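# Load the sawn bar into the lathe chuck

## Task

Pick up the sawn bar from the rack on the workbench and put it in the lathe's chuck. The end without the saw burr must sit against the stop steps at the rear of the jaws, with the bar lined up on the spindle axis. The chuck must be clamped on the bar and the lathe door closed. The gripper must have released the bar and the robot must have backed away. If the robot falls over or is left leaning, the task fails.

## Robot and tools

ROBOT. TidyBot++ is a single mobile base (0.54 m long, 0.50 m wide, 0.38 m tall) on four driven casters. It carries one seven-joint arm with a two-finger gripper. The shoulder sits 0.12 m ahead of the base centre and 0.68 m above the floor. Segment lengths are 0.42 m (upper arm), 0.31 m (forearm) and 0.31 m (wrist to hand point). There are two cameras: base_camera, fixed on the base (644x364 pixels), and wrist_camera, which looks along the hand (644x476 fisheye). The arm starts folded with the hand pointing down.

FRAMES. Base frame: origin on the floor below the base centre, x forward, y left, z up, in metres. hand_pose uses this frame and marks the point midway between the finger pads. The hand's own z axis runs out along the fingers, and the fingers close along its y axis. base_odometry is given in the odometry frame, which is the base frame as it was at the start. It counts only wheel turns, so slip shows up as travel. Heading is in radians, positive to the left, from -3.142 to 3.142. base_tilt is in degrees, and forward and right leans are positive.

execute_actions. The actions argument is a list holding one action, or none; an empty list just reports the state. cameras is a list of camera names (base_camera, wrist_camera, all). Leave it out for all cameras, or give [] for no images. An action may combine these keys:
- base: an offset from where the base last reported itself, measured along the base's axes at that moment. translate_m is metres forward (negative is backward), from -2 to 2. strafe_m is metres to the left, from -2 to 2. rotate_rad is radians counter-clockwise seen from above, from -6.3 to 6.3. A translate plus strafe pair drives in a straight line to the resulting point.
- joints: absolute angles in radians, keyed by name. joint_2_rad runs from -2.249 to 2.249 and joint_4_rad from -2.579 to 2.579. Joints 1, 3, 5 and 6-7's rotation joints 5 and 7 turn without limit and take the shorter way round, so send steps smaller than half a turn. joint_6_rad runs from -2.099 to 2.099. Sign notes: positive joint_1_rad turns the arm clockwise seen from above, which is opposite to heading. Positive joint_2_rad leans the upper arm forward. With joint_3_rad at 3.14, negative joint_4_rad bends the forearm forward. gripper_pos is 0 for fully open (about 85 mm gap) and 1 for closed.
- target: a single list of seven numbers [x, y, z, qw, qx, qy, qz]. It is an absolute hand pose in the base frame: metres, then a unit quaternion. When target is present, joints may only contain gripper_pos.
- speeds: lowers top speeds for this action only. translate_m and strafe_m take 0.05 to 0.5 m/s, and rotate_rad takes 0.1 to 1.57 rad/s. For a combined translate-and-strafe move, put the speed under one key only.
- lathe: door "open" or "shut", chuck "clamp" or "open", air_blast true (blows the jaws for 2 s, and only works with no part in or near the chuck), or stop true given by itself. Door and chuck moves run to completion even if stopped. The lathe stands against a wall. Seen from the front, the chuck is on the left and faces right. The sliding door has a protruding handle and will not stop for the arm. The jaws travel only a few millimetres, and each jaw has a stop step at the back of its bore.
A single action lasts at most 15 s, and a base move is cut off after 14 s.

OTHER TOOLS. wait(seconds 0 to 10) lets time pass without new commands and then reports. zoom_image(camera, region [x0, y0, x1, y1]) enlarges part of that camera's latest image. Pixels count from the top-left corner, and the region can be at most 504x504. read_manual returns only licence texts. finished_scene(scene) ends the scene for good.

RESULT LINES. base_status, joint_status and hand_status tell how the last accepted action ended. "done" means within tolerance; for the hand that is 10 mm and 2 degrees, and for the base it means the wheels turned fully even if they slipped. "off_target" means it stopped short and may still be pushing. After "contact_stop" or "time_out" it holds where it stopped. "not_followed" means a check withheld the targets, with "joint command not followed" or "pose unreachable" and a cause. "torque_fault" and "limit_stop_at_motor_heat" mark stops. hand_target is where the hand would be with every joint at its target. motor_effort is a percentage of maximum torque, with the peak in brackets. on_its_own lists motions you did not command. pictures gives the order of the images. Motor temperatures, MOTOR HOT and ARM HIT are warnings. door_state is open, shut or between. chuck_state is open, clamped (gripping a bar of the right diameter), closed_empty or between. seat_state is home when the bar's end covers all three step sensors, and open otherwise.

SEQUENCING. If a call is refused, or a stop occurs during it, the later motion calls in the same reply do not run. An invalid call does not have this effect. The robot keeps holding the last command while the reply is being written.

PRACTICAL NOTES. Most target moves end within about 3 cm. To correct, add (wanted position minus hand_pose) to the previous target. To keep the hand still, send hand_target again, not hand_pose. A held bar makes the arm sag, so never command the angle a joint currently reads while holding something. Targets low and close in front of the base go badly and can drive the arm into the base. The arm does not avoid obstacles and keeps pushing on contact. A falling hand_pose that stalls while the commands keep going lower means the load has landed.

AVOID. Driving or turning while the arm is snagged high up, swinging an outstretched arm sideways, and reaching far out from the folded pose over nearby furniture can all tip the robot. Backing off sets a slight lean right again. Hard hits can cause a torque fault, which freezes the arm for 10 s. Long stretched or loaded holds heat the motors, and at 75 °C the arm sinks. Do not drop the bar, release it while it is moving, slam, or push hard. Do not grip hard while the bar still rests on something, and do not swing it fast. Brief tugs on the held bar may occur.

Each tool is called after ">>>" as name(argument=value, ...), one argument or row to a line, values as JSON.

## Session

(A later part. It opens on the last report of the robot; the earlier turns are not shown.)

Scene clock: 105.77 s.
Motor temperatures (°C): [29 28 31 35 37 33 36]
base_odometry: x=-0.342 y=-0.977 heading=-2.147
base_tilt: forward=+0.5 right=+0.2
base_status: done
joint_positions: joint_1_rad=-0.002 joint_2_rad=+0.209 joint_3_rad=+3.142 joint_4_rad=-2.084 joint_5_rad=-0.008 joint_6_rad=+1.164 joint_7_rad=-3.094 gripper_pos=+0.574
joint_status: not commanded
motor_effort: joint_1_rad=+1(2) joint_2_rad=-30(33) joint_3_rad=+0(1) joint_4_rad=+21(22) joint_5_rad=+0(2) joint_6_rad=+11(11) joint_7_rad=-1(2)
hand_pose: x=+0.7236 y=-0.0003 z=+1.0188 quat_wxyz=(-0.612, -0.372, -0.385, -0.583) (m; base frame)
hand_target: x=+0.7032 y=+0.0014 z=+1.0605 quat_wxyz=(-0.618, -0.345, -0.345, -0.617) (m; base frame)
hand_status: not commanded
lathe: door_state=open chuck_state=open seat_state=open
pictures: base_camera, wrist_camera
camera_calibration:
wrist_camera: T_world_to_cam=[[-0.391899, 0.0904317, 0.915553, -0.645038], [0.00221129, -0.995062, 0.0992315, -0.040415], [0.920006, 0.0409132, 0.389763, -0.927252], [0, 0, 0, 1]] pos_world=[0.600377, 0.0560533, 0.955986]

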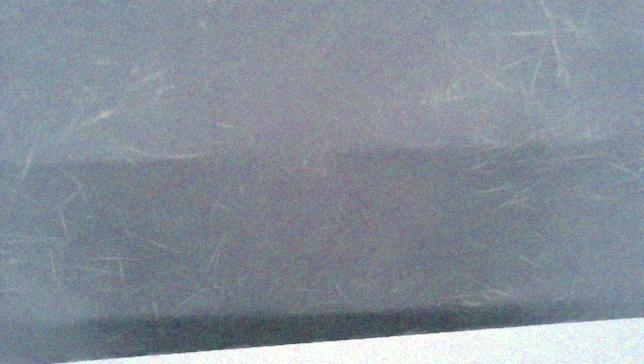

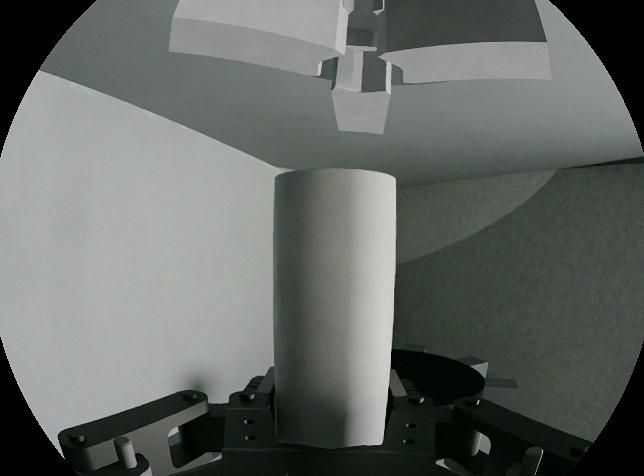

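>>> execute_actions(
  actions=[
    {"base":{"translate_m":0.025},"joints":{"joint_2_rad":0.155,"joint_4_rad":-2.035,"joint_6_rad":1.215,"joint_7_rad":-3.22}},
  ],
  cameras=["wrist_camera"],
)

>>> zoom_image(
  camera="wrist_camera",
  region=[220, 0, 440, 200],
)

Scene clock: 111.23 s.
Motor temperatures (°C): [29 28 31 35 37 33 36]
base_odometry: x=-0.356 y=-0.999 heading=-2.148
base_tilt: forward=+0.5 right=+0.1
base_status: done
joint_positions: joint_1_rad=-0.002 joint_2_rad=+0.204 joint_3_rad=+3.142 joint_4_rad=-2.052 joint_5_rad=-0.008 joint_6_rad=+1.164 joint_7_rad=-3.178 gripper_pos=+0.574
joint_status: joint_2_rad off_target (ended at +0.204, target +0.155); the others done
motor_effort: joint_1_rad=+1(3) joint_2_rad=-30(34) joint_3_rad=-1(1) joint_4_rad=+21(24) joint_5_rad=+1(2) joint_6_rad=+11(11) joint_7_rad=-1(2)
hand_pose: x=+0.7241 y=-0.0003 z=+1.0379 quat_wxyz=(-0.593, -0.377, -0.358, -0.615) (m; base frame)
hand_target: x=+0.6976 y=+0.0014 z=+1.0897 quat_wxyz=(-0.600, -0.344, -0.318, -0.649) (m; base frame)
hand_status: not commanded
lathe: door_state=open chuck_state=open seat_state=open
pictures: wrist_camera
camera_calibration:
wrist_camera: T_world_to_cam=[[-0.427024, 0.00619017, 0.904219, -0.62509], [0.0373197, -0.999004, 0.0244636, 0.00987163], [0.90347, 0.0441917, 0.426368, -0.96116], [0, 0, 0, 1]] pos_world=[0.601082, 0.0562065, 0.974784]

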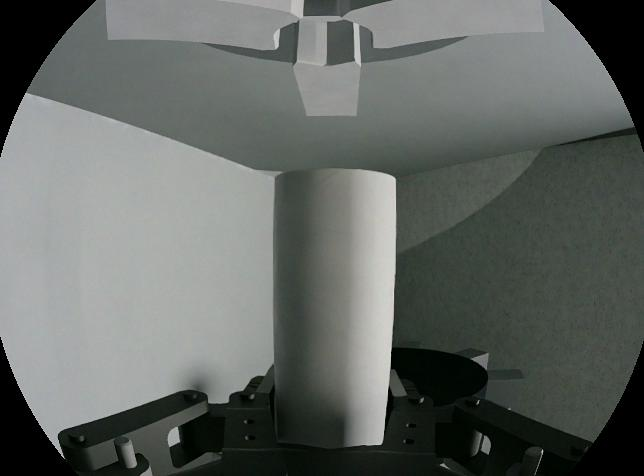

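Scaled by 2.291.

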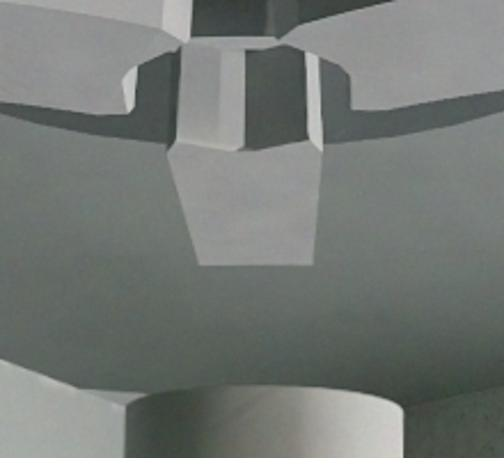

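>>> execute_actions(
  actions=[
    {"base":{"strafe_m":0.035},"speeds":{"strafe_m":0.1}},
  ],
  cameras=["wrist_camera"],
)

>>> zoom_image(
  camera="wrist_camera",
  region=[200, 0, 460, 260],
)

Scene clock: 113.07 s.
Motor temperatures (°C): [29 29 31 35 37 33 36]
base_odometry: x=-0.327 y=-1.018 heading=-2.148
base_tilt: forward=+0.6 right=+0.2
base_status: done
joint_positions: joint_1_rad=-0.001 joint_2_rad=+0.204 joint_3_rad=+3.142 joint_4_rad=-2.052 joint_5_rad=-0.008 joint_6_rad=+1.164 joint_7_rad=-3.178 gripper_pos=+0.574
joint_status: not commanded
motor_effort: joint_1_rad=+1(4) joint_2_rad=-29(31) joint_3_rad=+0(3) joint_4_rad=+22(22) joint_5_rad=+0(3) joint_6_rad=+10(11) joint_7_rad=-1(2)
hand_pose: x=+0.7241 y=-0.0007 z=+1.0379 quat_wxyz=(-0.593, -0.377, -0.358, -0.615) (m; base frame)
hand_target: x=+0.6976 y=+0.0014 z=+1.0897 quat_wxyz=(-0.600, -0.344, -0.318, -0.649) (m; base frame)
hand_status: not commanded
lathe: door_state=open chuck_state=open seat_state=open
pictures: wrist_camera
camera_calibration:
wrist_camera: T_world_to_cam=[[-0.42702, 0.00650904, 0.904219, -0.62509], [0.0365863, -0.999031, 0.0244695, 0.00995482], [0.903502, 0.043531, 0.426368, -0.961164], [0, 0, 0, 1]] pos_world=[0.601123, 0.0558543, 0.974784]

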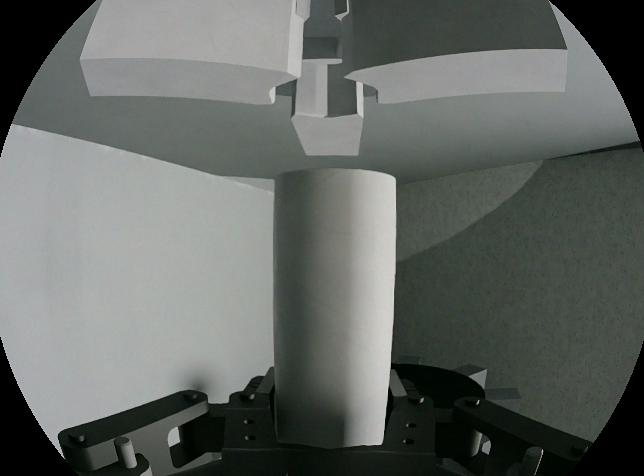

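Scaled by 1.938.

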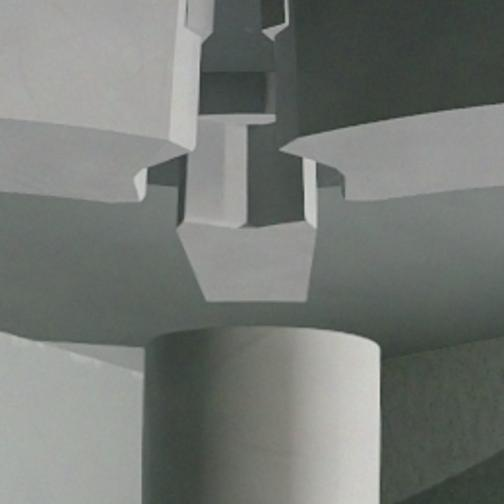

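>>> execute_actions(
  actions=[
    {"joints":{"joint_4_rad":-2.045}},
  ],
  cameras=[],
)

>>> execute_actions(
  actions=[
    {"base":{"strafe_m":0.02},"speeds":{"strafe_m":0.1}},
  ],
  cameras=["wrist_camera"],
)

>>> zoom_image(
  camera="wrist_camera",
  region=[200, 0, 460, 260],
)

Scene clock: 115.93 s.
Motor temperatures (°C): [29 29 31 35 37 33 36]
base_odometry: x=-0.327 y=-1.018 heading=-2.148
base_tilt: forward=+0.5 right=+0.1
base_status: not commanded
joint_positions: joint_1_rad=-0.001 joint_2_rad=+0.204 joint_3_rad=+3.142 joint_4_rad=-2.057 joint_5_rad=-0.008 joint_6_rad=+1.164 joint_7_rad=-3.178 gripper_pos=+0.574
joint_status: all done
motor_effort: joint_1_rad=+1(2) joint_2_rad=-30(30) joint_3_rad=+0(0) joint_4_rad=+22(22) joint_5_rad=+1(1) joint_6_rad=+10(11) joint_7_rad=-1(1)
hand_pose: x=+0.7238 y=-0.0007 z=+1.0352 quat_wxyz=(-0.592, -0.378, -0.359, -0.614) (m; base frame)
hand_target: x=+0.6975 y=+0.0014 z=+1.0846 quat_wxyz=(-0.598, -0.347, -0.321, -0.647) (m; base frame)
hand_status: not commanded
lathe: door_state=open chuck_state=open seat_state=open
pictures: none
No camera images: "cameras" was empty.

Scene clock: 116.70 s.
Motor temperatures (°C): [29 29 31 35 37 33 36]
base_odometry: x=-0.310 y=-1.029 heading=-2.148
base_tilt: forward=+0.5 right=+0.2
base_status: done
joint_positions: joint_1_rad=-0.005 joint_2_rad=+0.204 joint_3_rad=+3.139 joint_4_rad=-2.057 joint_5_rad=-0.008 joint_6_rad=+1.164 joint_7_rad=-3.178 gripper_pos=+0.574
joint_status: not commanded
motor_effort: joint_1_rad=+2(5) joint_2_rad=-29(31) joint_3_rad=+0(3) joint_4_rad=+21(22) joint_5_rad=+0(2) joint_6_rad=+10(11) joint_7_rad=-1(2)
hand_pose: x=+0.7238 y=+0.0032 z=+1.0352 quat_wxyz=(-0.590, -0.377, -0.361, -0.616) (m; base frame)
hand_target: x=+0.6975 y=+0.0014 z=+1.0846 quat_wxyz=(-0.598, -0.347, -0.321, -0.647) (m; base frame)
hand_status: not commanded
lathe: door_state=open chuck_state=open seat_state=open
pictures: wrist_camera
camera_calibration:
wrist_camera: T_world_to_cam=[[-0.422395, 0.00306355, 0.906407, -0.628451], [0.0435465, -0.998771, 0.0236688, 0.00973984], [0.905365, 0.0494684, 0.421742, -0.956473], [0, 0, 0, 1]] pos_world=[0.600079, 0.0589684, 0.972787]

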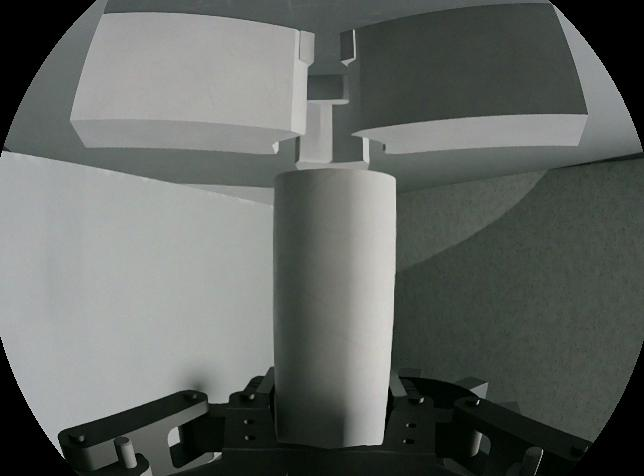

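Scaled by 1.938.

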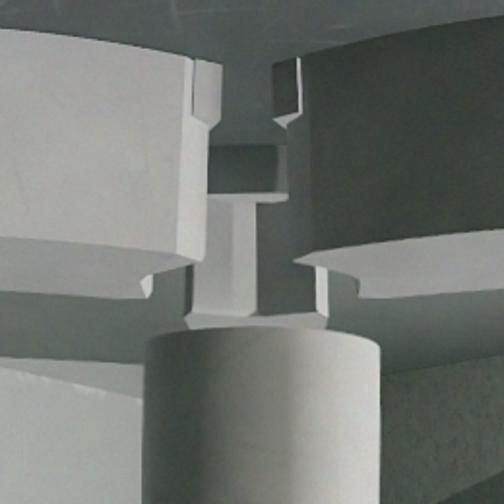

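>>> execute_actions(
  actions=[
    {"joints":{"joint_4_rad":-2.051}},
  ],
  cameras=[],
)

>>> execute_actions(
  actions=[
    {"base":{"strafe_m":0.01},"speeds":{"strafe_m":0.05}},
  ],
  cameras=["wrist_camera"],
)

>>> zoom_image(
  camera="wrist_camera",
  region=[200, 20, 460, 280],
)

Scene clock: 117.73 s.
Motor temperatures (°C): [29 29 31 35 37 33 36]
base_odometry: x=-0.310 y=-1.029 heading=-2.148
base_tilt: forward=+0.5 right=+0.1
base_status: not commanded
joint_positions: joint_1_rad=-0.005 joint_2_rad=+0.204 joint_3_rad=+3.139 joint_4_rad=-2.061 joint_5_rad=-0.008 joint_6_rad=+1.164 joint_7_rad=-3.178 gripper_pos=+0.574
joint_status: all done
motor_effort: joint_1_rad=+2(2) joint_2_rad=-30(30) joint_3_rad=+0(1) joint_4_rad=+21(22) joint_5_rad=+0(1) joint_6_rad=+10(11) joint_7_rad=+0(2)
hand_pose: x=+0.7236 y=+0.0032 z=+1.0334 quat_wxyz=(-0.590, -0.378, -0.362, -0.615) (m; base frame)
hand_target: x=+0.6974 y=+0.0014 z=+1.0815 quat_wxyz=(-0.597, -0.349, -0.323, -0.646) (m; base frame)
hand_status: not commanded
lathe: door_state=open chuck_state=open seat_state=open
pictures: none
No camera images: "cameras" was empty.

Scene clock: 118.40 s.
Motor temperatures (°C): [29 29 31 35 37 33 36]
base_odometry: x=-0.301 y=-1.035 heading=-2.149
base_tilt: forward=+0.5 right=+0.2
base_status: done
joint_positions: joint_1_rad=-0.005 joint_2_rad=+0.204 joint_3_rad=+3.139 joint_4_rad=-2.061 joint_5_rad=-0.008 joint_6_rad=+1.164 joint_7_rad=-3.178 gripper_pos=+0.574
joint_status: not commanded
motor_effort: joint_1_rad=+1(4) joint_2_rad=-30(31) joint_3_rad=+0(3) joint_4_rad=+21(22) joint_5_rad=+0(2) joint_6_rad=+11(11) joint_7_rad=-1(2)
hand_pose: x=+0.7236 y=+0.0031 z=+1.0334 quat_wxyz=(-0.590, -0.378, -0.362, -0.615) (m; base frame)
hand_target: x=+0.6974 y=+0.0014 z=+1.0815 quat_wxyz=(-0.597, -0.349, -0.323, -0.646) (m; base frame)
hand_status: not commanded
lathe: door_state=open chuck_state=open seat_state=open
pictures: wrist_camera
camera_calibration:
wrist_camera: T_world_to_cam=[[-0.419276, 0.00314499, 0.907854, -0.630671], [0.043513, -0.998775, 0.0235556, 0.00986546], [0.906816, 0.0493797, 0.418625, -0.95336], [0, 0, 0, 1]] pos_world=[0.599668, 0.0589135, 0.971425]

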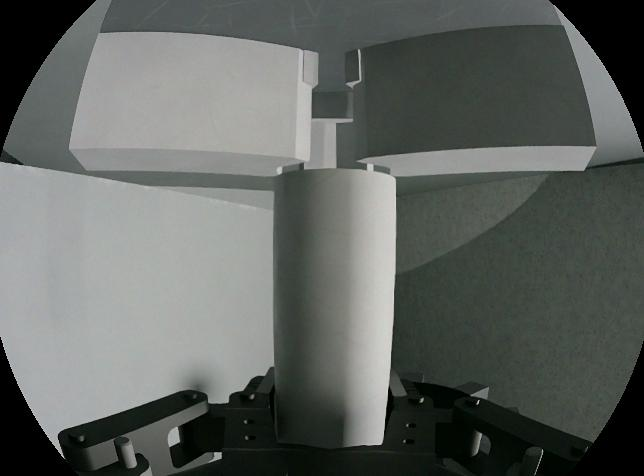

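Scaled by 1.938.

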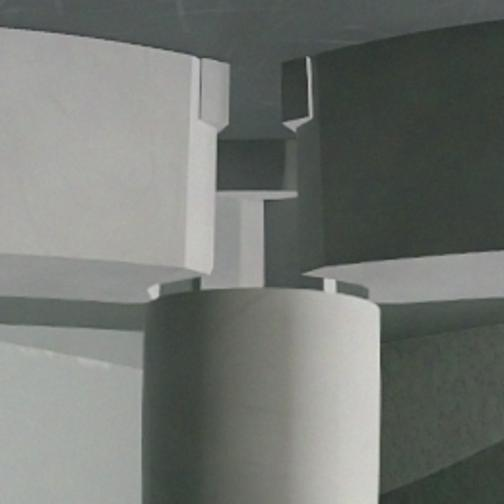

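>>> execute_actions(
  actions=[
    {"base":{"strafe_m":0.01},"speeds":{"strafe_m":0.05}},
  ],
  cameras=["wrist_camera"],
)

>>> zoom_image(
  camera="wrist_camera",
  region=[240, 60, 430, 250],
)

Scene clock: 119.43 s.
Motor temperatures (°C): [29 29 31 35 37 33 36]
base_odometry: x=-0.293 y=-1.040 heading=-2.149
base_tilt: forward=+0.6 right=+0.1
base_status: done
joint_positions: joint_1_rad=-0.002 joint_2_rad=+0.204 joint_3_rad=+3.142 joint_4_rad=-2.061 joint_5_rad=-0.008 joint_6_rad=+1.164 joint_7_rad=-3.178 gripper_pos=+0.574
joint_status: not commanded
motor_effort: joint_1_rad=+1(5) joint_2_rad=-29(31) joint_3_rad=+0(6) joint_4_rad=+22(22) joint_5_rad=+0(5) joint_6_rad=+10(11) joint_7_rad=-1(1)
hand_pose: x=+0.7236 y=+0.0002 z=+1.0334 quat_wxyz=(-0.591, -0.379, -0.361, -0.614) (m; base frame)
hand_target: x=+0.6974 y=+0.0014 z=+1.0815 quat_wxyz=(-0.597, -0.349, -0.323, -0.646) (m; base frame)
hand_status: not commanded
lathe: door_state=open chuck_state=open seat_state=open
pictures: wrist_camera
camera_calibration:
wrist_camera: T_world_to_cam=[[-0.419228, 0.00571418, 0.907863, -0.630674], [0.0384254, -0.998972, 0.0240315, 0.0101459], [0.907068, 0.0449597, 0.418578, -0.95337], [0, 0, 0, 1]] pos_world=[0.599985, 0.0566025, 0.971381]

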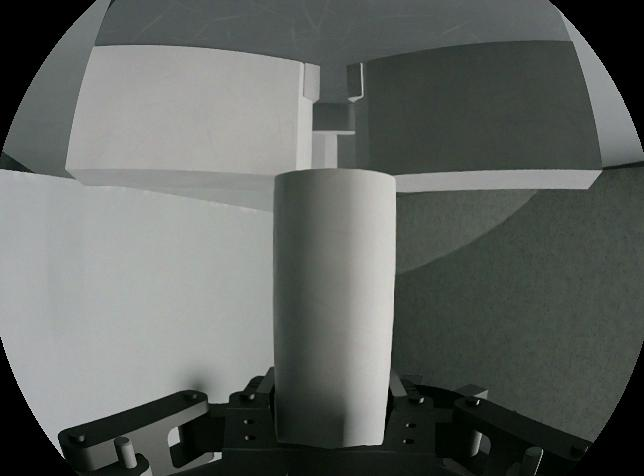

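Scaled by 2.653.

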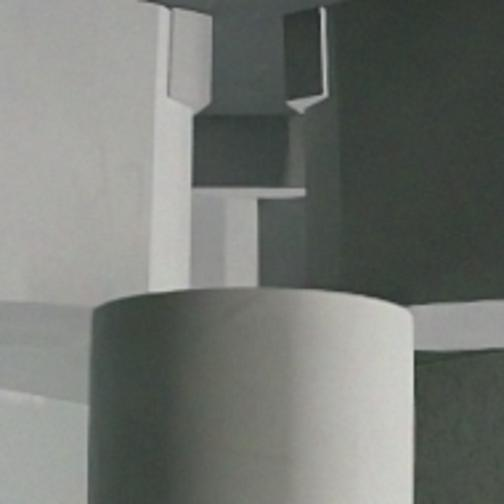

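>>> execute_actions(
  actions=[
    {"base":{"strafe_m":0.01},"speeds":{"strafe_m":0.05}},
  ],
  cameras=["wrist_camera"],
)

>>> zoom_image(
  camera="wrist_camera",
  region=[240, 60, 430, 250],
)

Scene clock: 120.53 s.
Motor temperatures (°C): [29 29 31 35 37 33 36]
base_odometry: x=-0.285 y=-1.046 heading=-2.149
base_tilt: forward=+0.5 right=+0.1
base_status: done
joint_positions: joint_1_rad=+0.007 joint_2_rad=+0.204 joint_3_rad=+3.149 joint_4_rad=-2.061 joint_5_rad=-0.008 joint_6_rad=+1.164 joint_7_rad=-3.178 gripper_pos=+0.574
joint_status: not commanded
motor_effort: joint_1_rad=-1(5) joint_2_rad=-29(30) joint_3_rad=-2(5) joint_4_rad=+21(22) joint_5_rad=+2(5) joint_6_rad=+11(11) joint_7_rad=-1(1)
hand_pose: x=+0.7236 y=-0.0096 z=+1.0334 quat_wxyz=(-0.597, -0.382, -0.358, -0.608) (m; base frame)
hand_target: x=+0.6974 y=+0.0014 z=+1.0815 quat_wxyz=(-0.597, -0.349, -0.323, -0.646) (m; base frame)
hand_status: not commanded
lathe: door_state=open chuck_state=open seat_state=open
pictures: wrist_camera
camera_calibration:
wrist_camera: T_world_to_cam=[[-0.419058, 0.0141095, 0.90785, -0.630631], [0.0214301, -0.999447, 0.0254251, 0.0112231], [0.907707, 0.0301099, 0.418524, -0.953482], [0, 0, 0, 1]] pos_world=[0.600971, 0.0488241, 0.971288]

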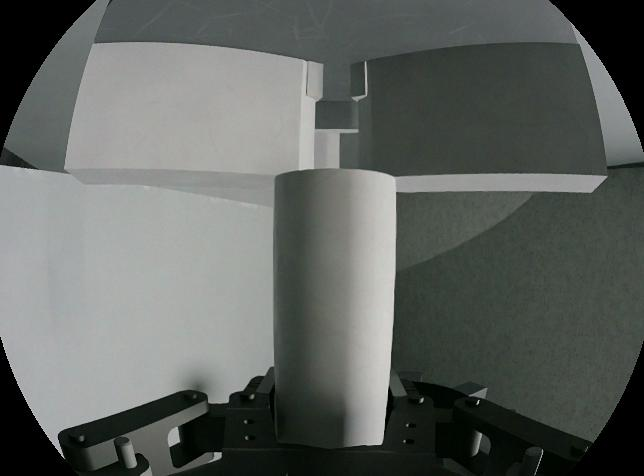

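Scaled by 2.653.

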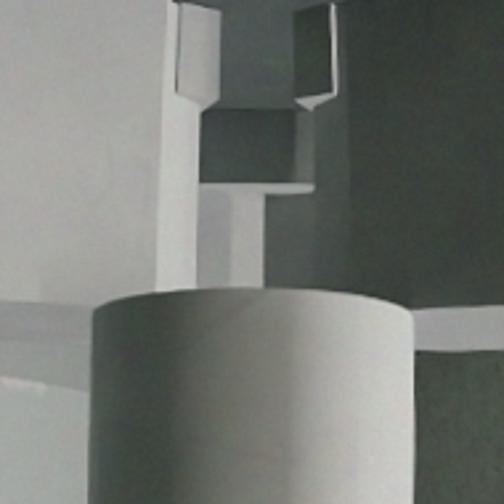

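>>> execute_actions(
  actions=[
    {"base":{"strafe_m":-0.02},"speeds":{"strafe_m":0.1}},
  ],
  cameras=[],
)

>>> execute_actions(
  actions=[
    {"base":{"translate_m":0.008},"speeds":{"translate_m":0.05},"joints":{"joint_4_rad":-2.035}},
  ],
  cameras=["wrist_camera"],
)

>>> zoom_image(
  camera="wrist_camera",
  region=[240, 60, 430, 250],
)

Scene clock: 122.73 s.
Motor temperatures (°C): [29 29 31 35 37 33 36]
base_odometry: x=-0.301 y=-1.035 heading=-2.149
base_tilt: forward=+0.5 right=+0.2
base_status: done
joint_positions: joint_1_rad=+0.004 joint_2_rad=+0.204 joint_3_rad=+3.145 joint_4_rad=-2.061 joint_5_rad=-0.008 joint_6_rad=+1.164 joint_7_rad=-3.178 gripper_pos=+0.574
joint_status: not commanded
motor_effort: joint_1_rad=+1(4) joint_2_rad=-30(31) joint_3_rad=+0(3) joint_4_rad=+21(22) joint_5_rad=+0(3) joint_6_rad=+11(11) joint_7_rad=+0(2)
hand_pose: x=+0.7236 y=-0.0052 z=+1.0334 quat_wxyz=(-0.594, -0.381, -0.359, -0.611) (m; base frame)
hand_target: x=+0.6974 y=+0.0014 z=+1.0815 quat_wxyz=(-0.597, -0.349, -0.323, -0.646) (m; base frame)
hand_status: not commanded
lathe: door_state=open chuck_state=open seat_state=open
pictures: none
No camera images: "cameras" was empty.

Scene clock: 123.27 s.
Motor temperatures (°C): [29 29 31 35 37 33 36]
base_odometry: x=-0.306 y=-1.042 heading=-2.148
base_tilt: forward=+0.5 right=+0.1
base_status: done
joint_positions: joint_1_rad=+0.004 joint_2_rad=+0.204 joint_3_rad=+3.145 joint_4_rad=-2.054 joint_5_rad=-0.008 joint_6_rad=+1.164 joint_7_rad=-3.178 gripper_pos=+0.574
joint_status: all done
motor_effort: joint_1_rad=+1(2) joint_2_rad=-29(34) joint_3_rad=+0(1) joint_4_rad=+20(22) joint_5_rad=+0(2) joint_6_rad=+10(11) joint_7_rad=+0(2)
hand_pose: x=+0.7237 y=-0.0052 z=+1.0377 quat_wxyz=(-0.596, -0.378, -0.357, -0.612) (m; base frame)
hand_target: x=+0.6976 y=+0.0014 z=+1.0897 quat_wxyz=(-0.600, -0.344, -0.318, -0.649) (m; base frame)
hand_status: not commanded
lathe: door_state=open chuck_state=open seat_state=open
pictures: wrist_camera
camera_calibration:
wrist_camera: T_world_to_cam=[[-0.426506, 0.010073, 0.904429, -0.625632], [0.0290129, -0.999271, 0.024811, 0.0106475], [0.904019, 0.0368222, 0.425903, -0.960459], [0, 0, 0, 1]] pos_world=[0.601129, 0.0523079, 0.974638]

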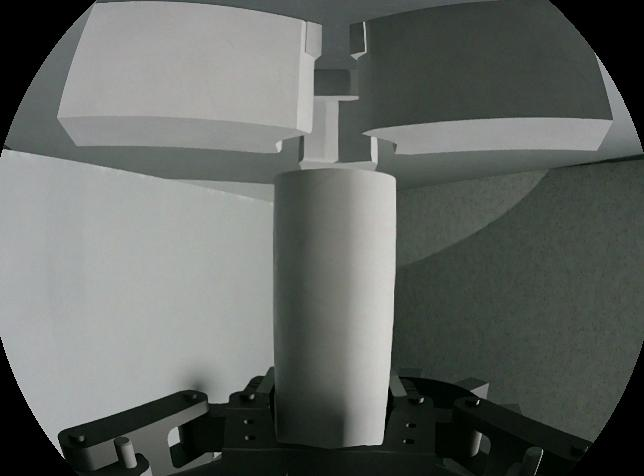

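Scaled by 2.653.

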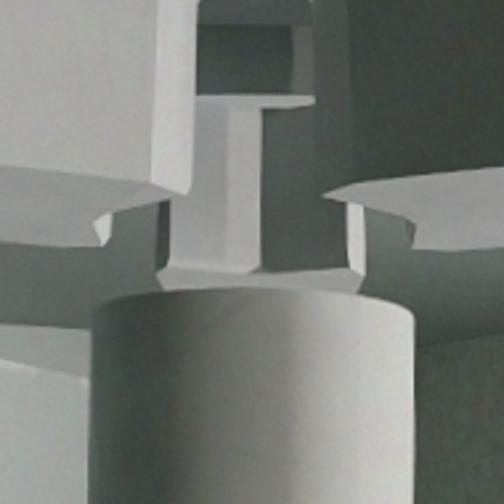

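>>> execute_actions(
  actions=[
    {"base":{"translate_m":0.003},"speeds":{"translate_m":0.05},"joints":{"joint_4_rad":-2.029}},
  ],
  cameras=[],
)

>>> execute_actions(
  actions=[
    {"base":{"strafe_m":0.01},"speeds":{"strafe_m":0.05}},
  ],
  cameras=["wrist_camera"],
)

>>> zoom_image(
  camera="wrist_camera",
  region=[240, 60, 430, 250],
)

Scene clock: 126.80 s.
Motor temperatures (°C): [29 29 31 35 37 33 36]
base_odometry: x=-0.307 y=-1.044 heading=-2.148
base_tilt: forward=+0.5 right=+0.2
base_status: done
joint_positions: joint_1_rad=+0.004 joint_2_rad=+0.203 joint_3_rad=+3.145 joint_4_rad=-2.051 joint_5_rad=-0.008 joint_6_rad=+1.164 joint_7_rad=-3.178 gripper_pos=+0.574
joint_status: all done
motor_effort: joint_1_rad=+2(4) joint_2_rad=-29(35) joint_3_rad=+1(3) joint_4_rad=+21(23) joint_5_rad=+0(2) joint_6_rad=+10(12) joint_7_rad=-1(2)
hand_pose: x=+0.7235 y=-0.0050 z=+1.0393 quat_wxyz=(-0.596, -0.377, -0.356, -0.613) (m; base frame)
hand_target: x=+0.6977 y=+0.0014 z=+1.0928 quat_wxyz=(-0.601, -0.342, -0.316, -0.650) (m; base frame)
hand_status: not commanded
lathe: door_state=open chuck_state=open seat_state=open
pictures: none
No camera images: "cameras" was empty.

Scene clock: 127.47 s.
Motor temperatures (°C): [29 29 31 35 37 33 36]
base_odometry: x=-0.299 y=-1.050 heading=-2.148
base_tilt: forward=+0.5 right=+0.1
base_status: done
joint_positions: joint_1_rad=+0.002 joint_2_rad=+0.203 joint_3_rad=+3.144 joint_4_rad=-2.051 joint_5_rad=-0.008 joint_6_rad=+1.164 joint_7_rad=-3.178 gripper_pos=+0.574
joint_status: not commanded
motor_effort: joint_1_rad=+1(4) joint_2_rad=-30(32) joint_3_rad=+0(3) joint_4_rad=+21(23) joint_5_rad=+2(3) joint_6_rad=+10(11) joint_7_rad=-1(2)
hand_pose: x=+0.7235 y=-0.0032 z=+1.0394 quat_wxyz=(-0.595, -0.377, -0.356, -0.614) (m; base frame)
hand_target: x=+0.6977 y=+0.0014 z=+1.0928 quat_wxyz=(-0.601, -0.342, -0.316, -0.650) (m; base frame)
hand_status: not commanded
lathe: door_state=open chuck_state=open seat_state=open
pictures: wrist_camera
camera_calibration:
wrist_camera: T_world_to_cam=[[-0.429299, 0.00849127, 0.903122, -0.62388], [0.0322362, -0.999175, 0.0247179, 0.0103004], [0.902587, 0.0397246, 0.428671, -0.962878], [0, 0, 0, 1]] pos_world=[0.600917, 0.0538394, 0.975944]

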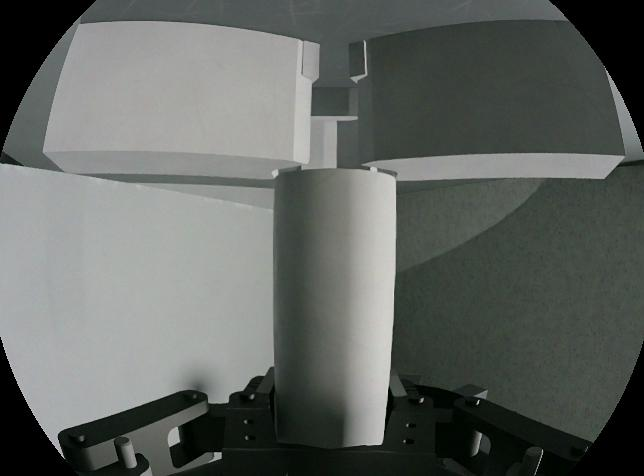

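Scaled by 2.653.

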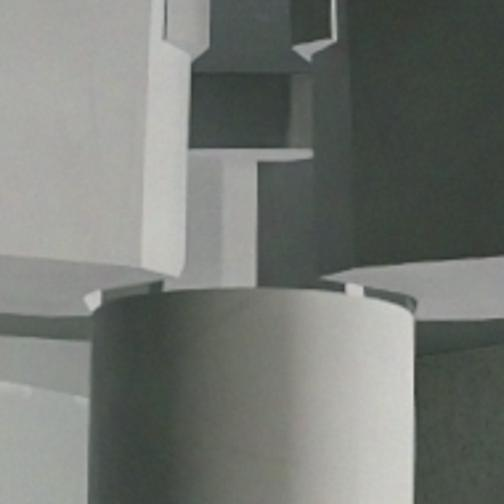

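>>> execute_actions(
  actions=[
    {"base":{"strafe_m":0.01},"speeds":{"strafe_m":0.05}},
  ],
  cameras=["wrist_camera"],
)

>>> zoom_image(
  camera="wrist_camera",
  region=[240, 60, 430, 250],
)

Scene clock: 128.50 s.
Motor temperatures (°C): [29 29 31 35 37 33 36]
base_odometry: x=-0.290 y=-1.056 heading=-2.149
base_tilt: forward=+0.4 right=+0.1
base_status: done
joint_positions: joint_1_rad=+0.007 joint_2_rad=+0.203 joint_3_rad=+3.149 joint_4_rad=-2.051 joint_5_rad=-0.009 joint_6_rad=+1.164 joint_7_rad=-3.178 gripper_pos=+0.574
joint_status: not commanded
motor_effort: joint_1_rad=-1(3) joint_2_rad=-29(31) joint_3_rad=-2(4) joint_4_rad=+21(22) joint_5_rad=+2(4) joint_6_rad=+10(11) joint_7_rad=+0(2)
hand_pose: x=+0.7235 y=-0.0093 z=+1.0393 quat_wxyz=(-0.599, -0.378, -0.354, -0.611) (m; base frame)
hand_target: x=+0.6977 y=+0.0014 z=+1.0928 quat_wxyz=(-0.601, -0.342, -0.316, -0.650) (m; base frame)
hand_status: not commanded
lathe: door_state=open chuck_state=open seat_state=open
pictures: wrist_camera
camera_calibration:
wrist_camera: T_world_to_cam=[[-0.429189, 0.0133101, 0.903117, -0.623854], [0.0216564, -0.999452, 0.0250216, 0.0115461], [0.902955, 0.0302973, 0.428665, -0.962972], [0, 0, 0, 1]] pos_world=[0.60152, 0.0490188, 0.975917]

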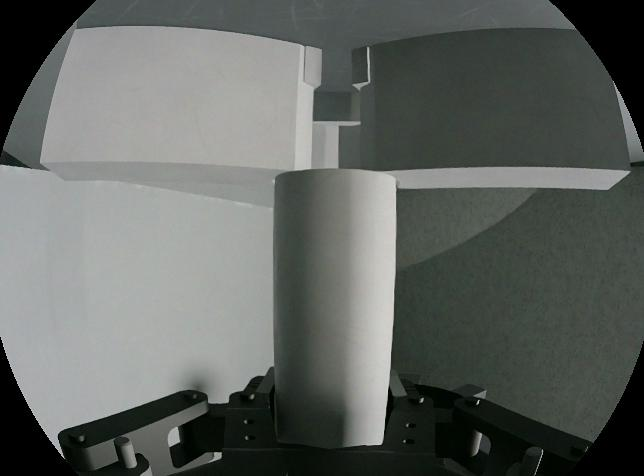

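Scaled by 2.653.

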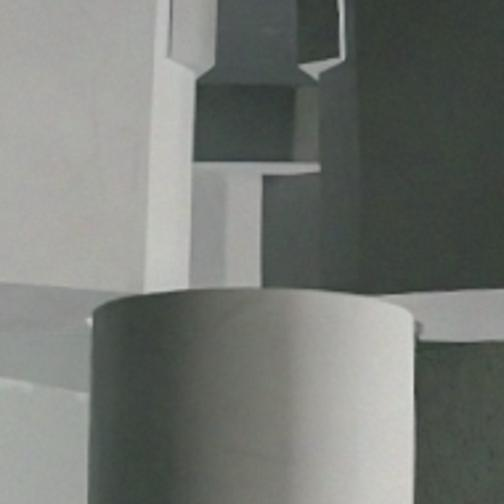

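>>> zoom_image(
  camera="wrist_camera",
  region=[260, 140, 340, 200],
)

>>> zoom_image(
  camera="wrist_camera",
  region=[330, 140, 410, 200],
)

Scaled by 6.300.

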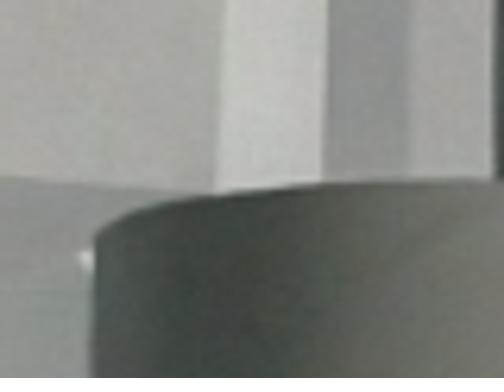

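Scaled by 6.300.

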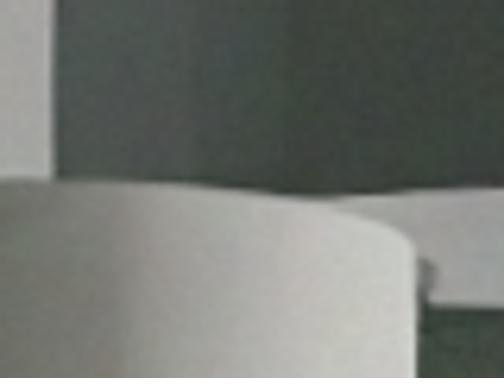

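>>> execute_actions(
  actions=[
    {"base":{"strafe_m":-0.012},"speeds":{"strafe_m":0.1},"joints":{"joint_4_rad":-2.021}},
  ],
  cameras=[],
)

>>> execute_actions(
  actions=[
    {"base":{"translate_m":0.0045},"speeds":{"translate_m":0.05}},
  ],
  cameras=["wrist_camera"],
)

>>> zoom_image(
  camera="wrist_camera",
  region=[240, 60, 430, 250],
)

Scene clock: 132.67 s.
Motor temperatures (°C): [29 29 31 35 37 33 36]
base_odometry: x=-0.300 y=-1.049 heading=-2.149
base_tilt: forward=+0.6 right=+0.1
base_status: done
joint_positions: joint_1_rad=+0.004 joint_2_rad=+0.203 joint_3_rad=+3.146 joint_4_rad=-2.047 joint_5_rad=-0.009 joint_6_rad=+1.164 joint_7_rad=-3.178 gripper_pos=+0.574
joint_status: all done
motor_effort: joint_1_rad=+1(5) joint_2_rad=-29(32) joint_3_rad=+0(3) joint_4_rad=+21(22) joint_5_rad=+1(2) joint_6_rad=+10(12) joint_7_rad=+0(1)
hand_pose: x=+0.7238 y=-0.0059 z=+1.0418 quat_wxyz=(-0.597, -0.376, -0.354, -0.613) (m; base frame)
hand_target: x=+0.6977 y=+0.0014 z=+1.0969 quat_wxyz=(-0.602, -0.339, -0.314, -0.651) (m; base frame)
hand_status: not commanded
lathe: door_state=open chuck_state=open seat_state=open
pictures: none
No camera images: "cameras" was empty.

Scene clock: 133.20 s.
Motor temperatures (°C): [29 29 31 35 37 33 36]
base_odometry: x=-0.303 y=-1.053 heading=-2.148
base_tilt: forward=+0.5 right=+0.2
base_status: done
joint_positions: joint_1_rad=+0.004 joint_2_rad=+0.202 joint_3_rad=+3.146 joint_4_rad=-2.046 joint_5_rad=-0.009 joint_6_rad=+1.164 joint_7_rad=-3.178 gripper_pos=+0.574
joint_status: not commanded
motor_effort: joint_1_rad=+1(3) joint_2_rad=-30(35) joint_3_rad=+0(2) joint_4_rad=+22(23) joint_5_rad=+1(2) joint_6_rad=+10(12) joint_7_rad=-1(1)
hand_pose: x=+0.7235 y=-0.0058 z=+1.0424 quat_wxyz=(-0.598, -0.376, -0.354, -0.614) (m; base frame)
hand_target: x=+0.6977 y=+0.0014 z=+1.0969 quat_wxyz=(-0.602, -0.339, -0.314, -0.651) (m; base frame)
hand_status: not commanded
lathe: door_state=open chuck_state=open seat_state=open
pictures: wrist_camera
camera_calibration:
wrist_camera: T_world_to_cam=[[-0.434511, 0.0102167, 0.900609, -0.620252], [0.0276288, -0.999314, 0.0246663, 0.0110139], [0.900243, 0.0356005, 0.433931, -0.967897], [0, 0, 0, 1]] pos_world=[0.601531, 0.0518008, 0.978333]

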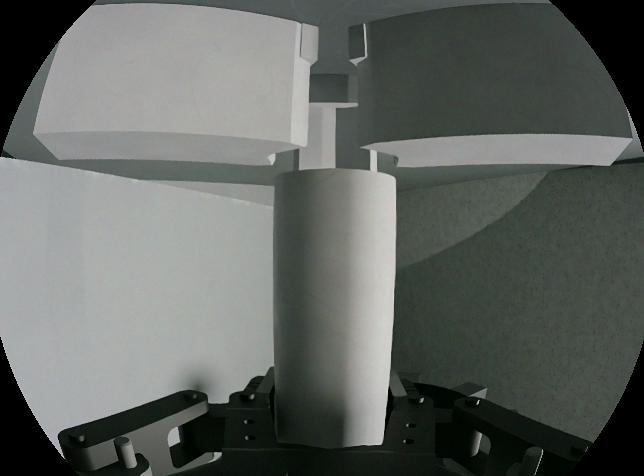

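Scaled by 2.653.

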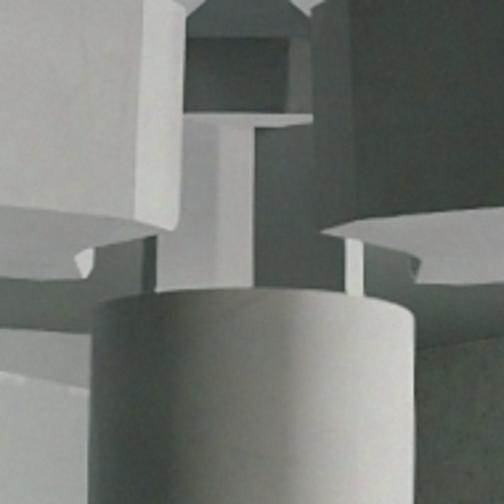

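>>> execute_actions(
  actions=[
    {"base":{"strafe_m":0.017},"speeds":{"strafe_m":0.05}},
  ],
  cameras=["wrist_camera"],
)

>>> zoom_image(
  camera="wrist_camera",
  region=[260, 120, 410, 220],
)

Scene clock: 134.20 s.
Motor temperatures (°C): [29 29 31 35 37 33 36]
base_odometry: x=-0.288 y=-1.062 heading=-2.149
base_tilt: forward=+0.5 right=+0.1
base_status: done
joint_positions: joint_1_rad=+0.011 joint_2_rad=+0.202 joint_3_rad=+3.153 joint_4_rad=-2.046 joint_5_rad=-0.009 joint_6_rad=+1.164 joint_7_rad=-3.179 gripper_pos=+0.574
joint_status: not commanded
motor_effort: joint_1_rad=-2(7) joint_2_rad=-30(31) joint_3_rad=-3(6) joint_4_rad=+22(22) joint_5_rad=+3(6) joint_6_rad=+11(11) joint_7_rad=+0(1)
hand_pose: x=+0.7235 y=-0.0139 z=+1.0425 quat_wxyz=(-0.602, -0.378, -0.351, -0.609) (m; base frame)
hand_target: x=+0.6977 y=+0.0014 z=+1.0969 quat_wxyz=(-0.602, -0.339, -0.314, -0.651) (m; base frame)
hand_status: not commanded
lathe: door_state=open chuck_state=open seat_state=open
pictures: wrist_camera
camera_calibration:
wrist_camera: T_world_to_cam=[[-0.434378, 0.0168838, 0.900572, -0.620179], [0.0136049, -0.999587, 0.0253022, 0.0124008], [0.900628, 0.023243, 0.433969, -0.968058], [0, 0, 0, 1]] pos_world=[0.602299, 0.0453672, 0.978309]

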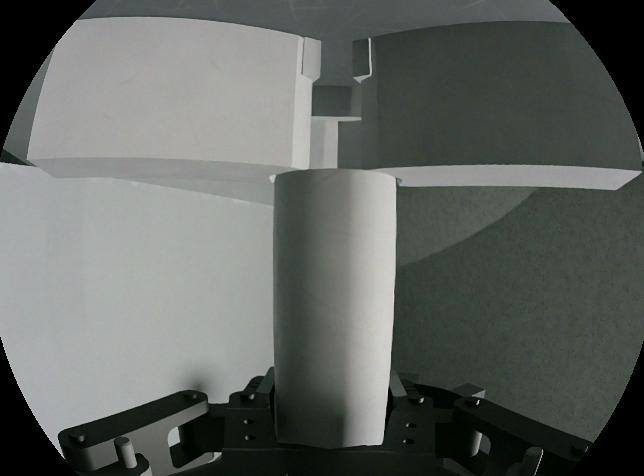

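Scaled by 3.360.

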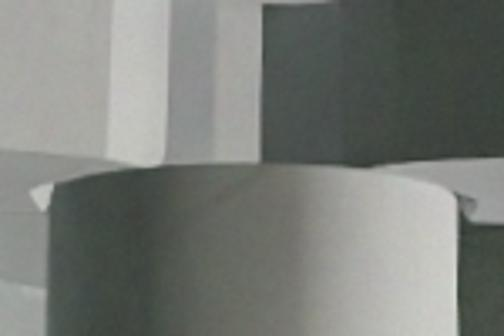

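>>> execute_actions(
  actions=[
    {"joints":{"joint_4_rad":-2.025}},
  ],
  cameras=[],
)

>>> execute_actions(
  actions=[
    {"base":{"translate_m":-0.0015},"speeds":{"translate_m":0.05}},
  ],
  cameras=["wrist_camera"],
)

>>> zoom_image(
  camera="wrist_camera",
  region=[260, 120, 410, 220],
)

Scene clock: 136.77 s.
Motor temperatures (°C): [29 29 31 35 37 33 36]
base_odometry: x=-0.288 y=-1.062 heading=-2.149
base_tilt: forward=+0.5 right=+0.1
base_status: not commanded
joint_positions: joint_1_rad=+0.011 joint_2_rad=+0.202 joint_3_rad=+3.153 joint_4_rad=-2.046 joint_5_rad=-0.009 joint_6_rad=+1.164 joint_7_rad=-3.179 gripper_pos=+0.574
joint_status: all done
motor_effort: joint_1_rad=-3(3) joint_2_rad=-30(30) joint_3_rad=-2(3) joint_4_rad=+21(22) joint_5_rad=+2(4) joint_6_rad=+11(11) joint_7_rad=-1(1)
hand_pose: x=+0.7235 y=-0.0139 z=+1.0425 quat_wxyz=(-0.602, -0.378, -0.351, -0.609) (m; base frame)
hand_target: x=+0.6977 y=+0.0014 z=+1.0949 quat_wxyz=(-0.601, -0.341, -0.315, -0.650) (m; base frame)
hand_status: not commanded
lathe: door_state=open chuck_state=open seat_state=open
pictures: none
No camera images: "cameras" was empty.

Scene clock: 137.17 s.
Motor temperatures (°C): [29 29 31 35 37 33 36]
base_odometry: x=-0.288 y=-1.061 heading=-2.149
base_tilt: forward=+0.5 right=+0.2
base_status: done
joint_positions: joint_1_rad=+0.011 joint_2_rad=+0.201 joint_3_rad=+3.153 joint_4_rad=-2.046 joint_5_rad=-0.009 joint_6_rad=+1.164 joint_7_rad=-3.179 gripper_pos=+0.574
joint_status: not commanded
motor_effort: joint_1_rad=-1(2) joint_2_rad=-30(34) joint_3_rad=-2(2) joint_4_rad=+22(23) joint_5_rad=+3(3) joint_6_rad=+11(12) joint_7_rad=-2(2)
hand_pose: x=+0.7230 y=-0.0137 z=+1.0434 quat_wxyz=(-0.602, -0.377, -0.351, -0.610) (m; base frame)
hand_target: x=+0.6977 y=+0.0014 z=+1.0949 quat_wxyz=(-0.601, -0.341, -0.315, -0.650) (m; base frame)
hand_status: not commanded
lathe: door_state=open chuck_state=open seat_state=open
pictures: wrist_camera
camera_calibration:
wrist_camera: T_world_to_cam=[[-0.43601, 0.016745, 0.899786, -0.619238], [0.0138777, -0.999583, 0.0253269, 0.0123497], [0.899835, 0.0235298, 0.435596, -0.969152], [0, 0, 0, 1]] pos_world=[0.601911, 0.0455176, 0.979027]

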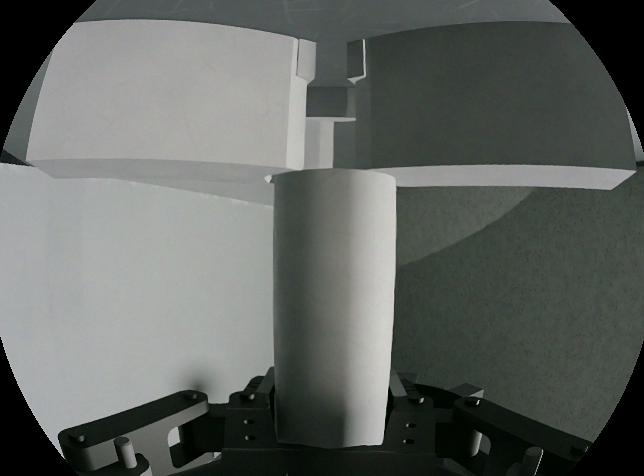

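Scaled by 3.360.

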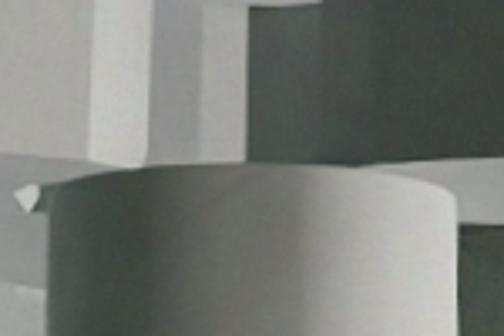

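>>> execute_actions(
  actions=[
    {"base":{"strafe_m":-0.010},"speeds":{"strafe_m":0.1},"joints":{"joint_4_rad":-2.029,"joint_1_rad":-0.02}},
  ],
  cameras=["wrist_camera"],
)

>>> zoom_image(
  camera="wrist_camera",
  region=[240, 60, 430, 250],
)

Scene clock: 138.30 s.
Motor temperatures (°C): [29 29 31 35 37 33 36]
base_odometry: x=-0.296 y=-1.055 heading=-2.149
base_tilt: forward=+0.6 right=+0.1
base_status: done
joint_positions: joint_1_rad=-0.007 joint_2_rad=+0.201 joint_3_rad=+3.153 joint_4_rad=-2.046 joint_5_rad=-0.009 joint_6_rad=+1.164 joint_7_rad=-3.179 gripper_pos=+0.574
joint_status: all done
motor_effort: joint_1_rad=-1(3) joint_2_rad=-30(31) joint_3_rad=-2(5) joint_4_rad=+21(23) joint_5_rad=+2(5) joint_6_rad=+11(11) joint_7_rad=+0(2)
hand_pose: x=+0.7231 y=-0.0033 z=+1.0434 quat_wxyz=(-0.597, -0.374, -0.354, -0.615) (m; base frame)
hand_target: x=+0.6975 y=+0.0129 z=+1.0928 quat_wxyz=(-0.594, -0.339, -0.320, -0.656) (m; base frame)
hand_status: not commanded
lathe: door_state=open chuck_state=open seat_state=open
pictures: wrist_camera
camera_calibration:
wrist_camera: T_world_to_cam=[[-0.436236, 0.00922063, 0.899785, -0.619208], [0.031154, -0.999193, 0.0253435, 0.0102846], [0.899293, 0.0390876, 0.435597, -0.969091], [0, 0, 0, 1]] pos_world=[0.601056, 0.0538653, 0.979026]

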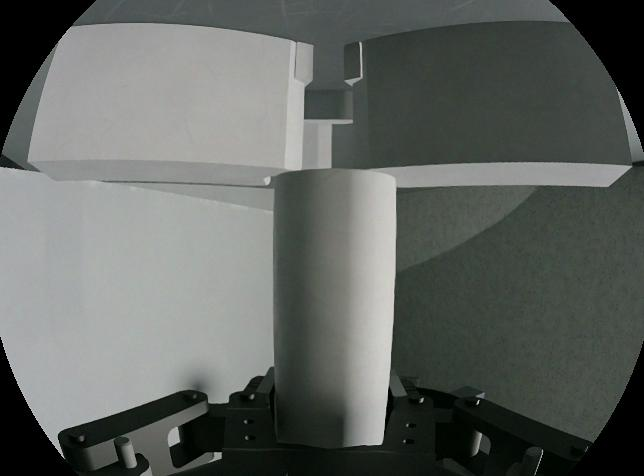

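Scaled by 2.653.

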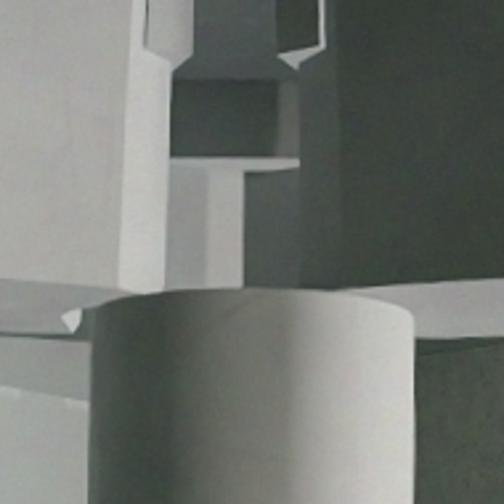

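>>> execute_actions(
  actions=[
    {"base":{"strafe_m":-0.010},"speeds":{"strafe_m":0.1},"joints":{"joint_4_rad":-2.035,"joint_3_rad":3.132}},
  ],
  cameras=["wrist_camera"],
)

>>> zoom_image(
  camera="wrist_camera",
  region=[240, 60, 430, 250],
)

Scene clock: 139.13 s.
Motor temperatures (°C): [29 29 31 35 37 33 36]
base_odometry: x=-0.304 y=-1.050 heading=-2.149
base_tilt: forward=+0.6 right=+0.1
base_status: done
joint_positions: joint_1_rad=-0.011 joint_2_rad=+0.201 joint_3_rad=+3.140 joint_4_rad=-2.047 joint_5_rad=-0.009 joint_6_rad=+1.164 joint_7_rad=-3.179 gripper_pos=+0.574
joint_status: all done
motor_effort: joint_1_rad=+0(3) joint_2_rad=-30(31) joint_3_rad=-1(3) joint_4_rad=+22(22) joint_5_rad=+1(3) joint_6_rad=+11(11) joint_7_rad=-2(2)
hand_pose: x=+0.7229 y=+0.0063 z=+1.0430 quat_wxyz=(-0.591, -0.372, -0.357, -0.620) (m; base frame)
hand_target: x=+0.6972 y=+0.0178 z=+1.0898 quat_wxyz=(-0.590, -0.340, -0.323, -0.658) (m; base frame)
hand_status: not commanded
lathe: door_state=open chuck_state=open seat_state=open
pictures: wrist_camera
camera_calibration:
wrist_camera: T_world_to_cam=[[-0.435522, -0.000769532, 0.900178, -0.619872], [0.0486401, -0.998559, 0.0226793, 0.0100352], [0.898863, 0.0536621, 0.434932, -0.968178], [0, 0, 0, 1]] pos_world=[0.599804, 0.0614982, 0.978859]

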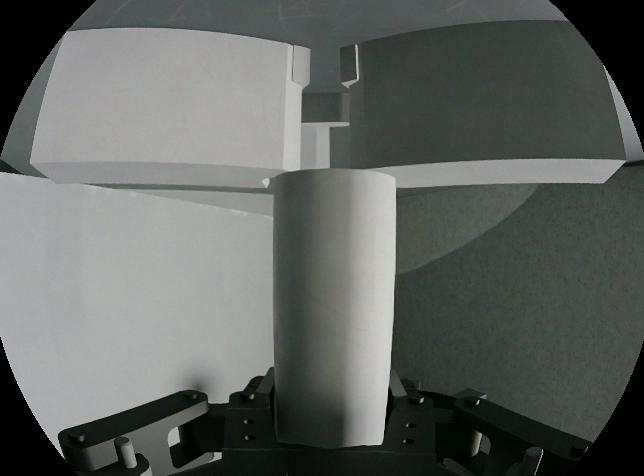

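Scaled by 2.653.

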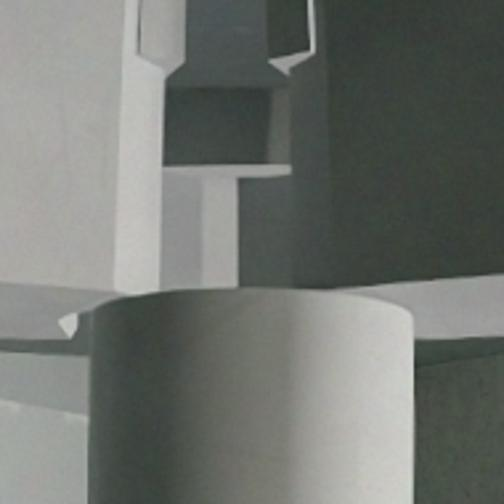

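>>> execute_actions(
  actions=[
    {"base":{"strafe_m":0.013},"speeds":{"strafe_m":0.1},"joints":{"joint_4_rad":-2.043,"joint_1_rad":0.045}},
  ],
  cameras=["wrist_camera"],
)

>>> zoom_image(
  camera="wrist_camera",
  region=[240, 0, 430, 190],
)

Scene clock: 143.43 s.
Motor temperatures (°C): [29 29 31 35 37 33 36]
base_odometry: x=-0.294 y=-1.057 heading=-2.149
base_tilt: forward=+0.5 right=+0.1
base_status: done
joint_positions: joint_1_rad=+0.027 joint_2_rad=+0.201 joint_3_rad=+3.135 joint_4_rad=-2.050 joint_5_rad=-0.009 joint_6_rad=+1.164 joint_7_rad=-3.179 gripper_pos=+0.574
joint_status: all done
motor_effort: joint_1_rad=+1(5) joint_2_rad=-29(32) joint_3_rad=+0(4) joint_4_rad=+21(22) joint_5_rad=+0(4) joint_6_rad=+10(11) joint_7_rad=+0(2)
hand_pose: x=+0.7226 y=-0.0140 z=+1.0416 quat_wxyz=(-0.600, -0.379, -0.351, -0.610) (m; base frame)
hand_target: x=+0.6971 y=-0.0198 z=+1.0857 quat_wxyz=(-0.610, -0.353, -0.314, -0.637) (m; base frame)
hand_status: not commanded
lathe: door_state=open chuck_state=open seat_state=open
pictures: wrist_camera
camera_calibration:
wrist_camera: T_world_to_cam=[[-0.43287, 0.0126594, 0.901367, -0.62173], [0.0157145, -0.999643, 0.0215863, 0.0147359], [0.901319, 0.0235086, 0.432517, -0.965862], [0, 0, 0, 1]] pos_world=[0.60119, 0.0453075, 0.977841]

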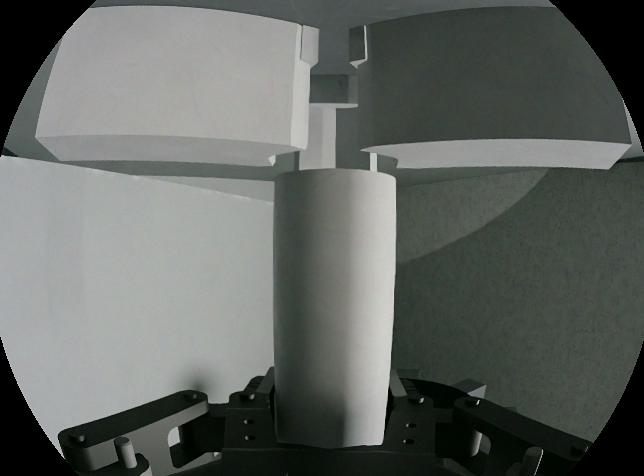

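Scaled by 2.653.

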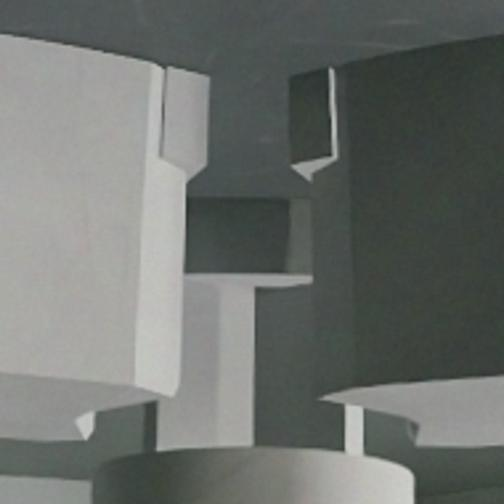

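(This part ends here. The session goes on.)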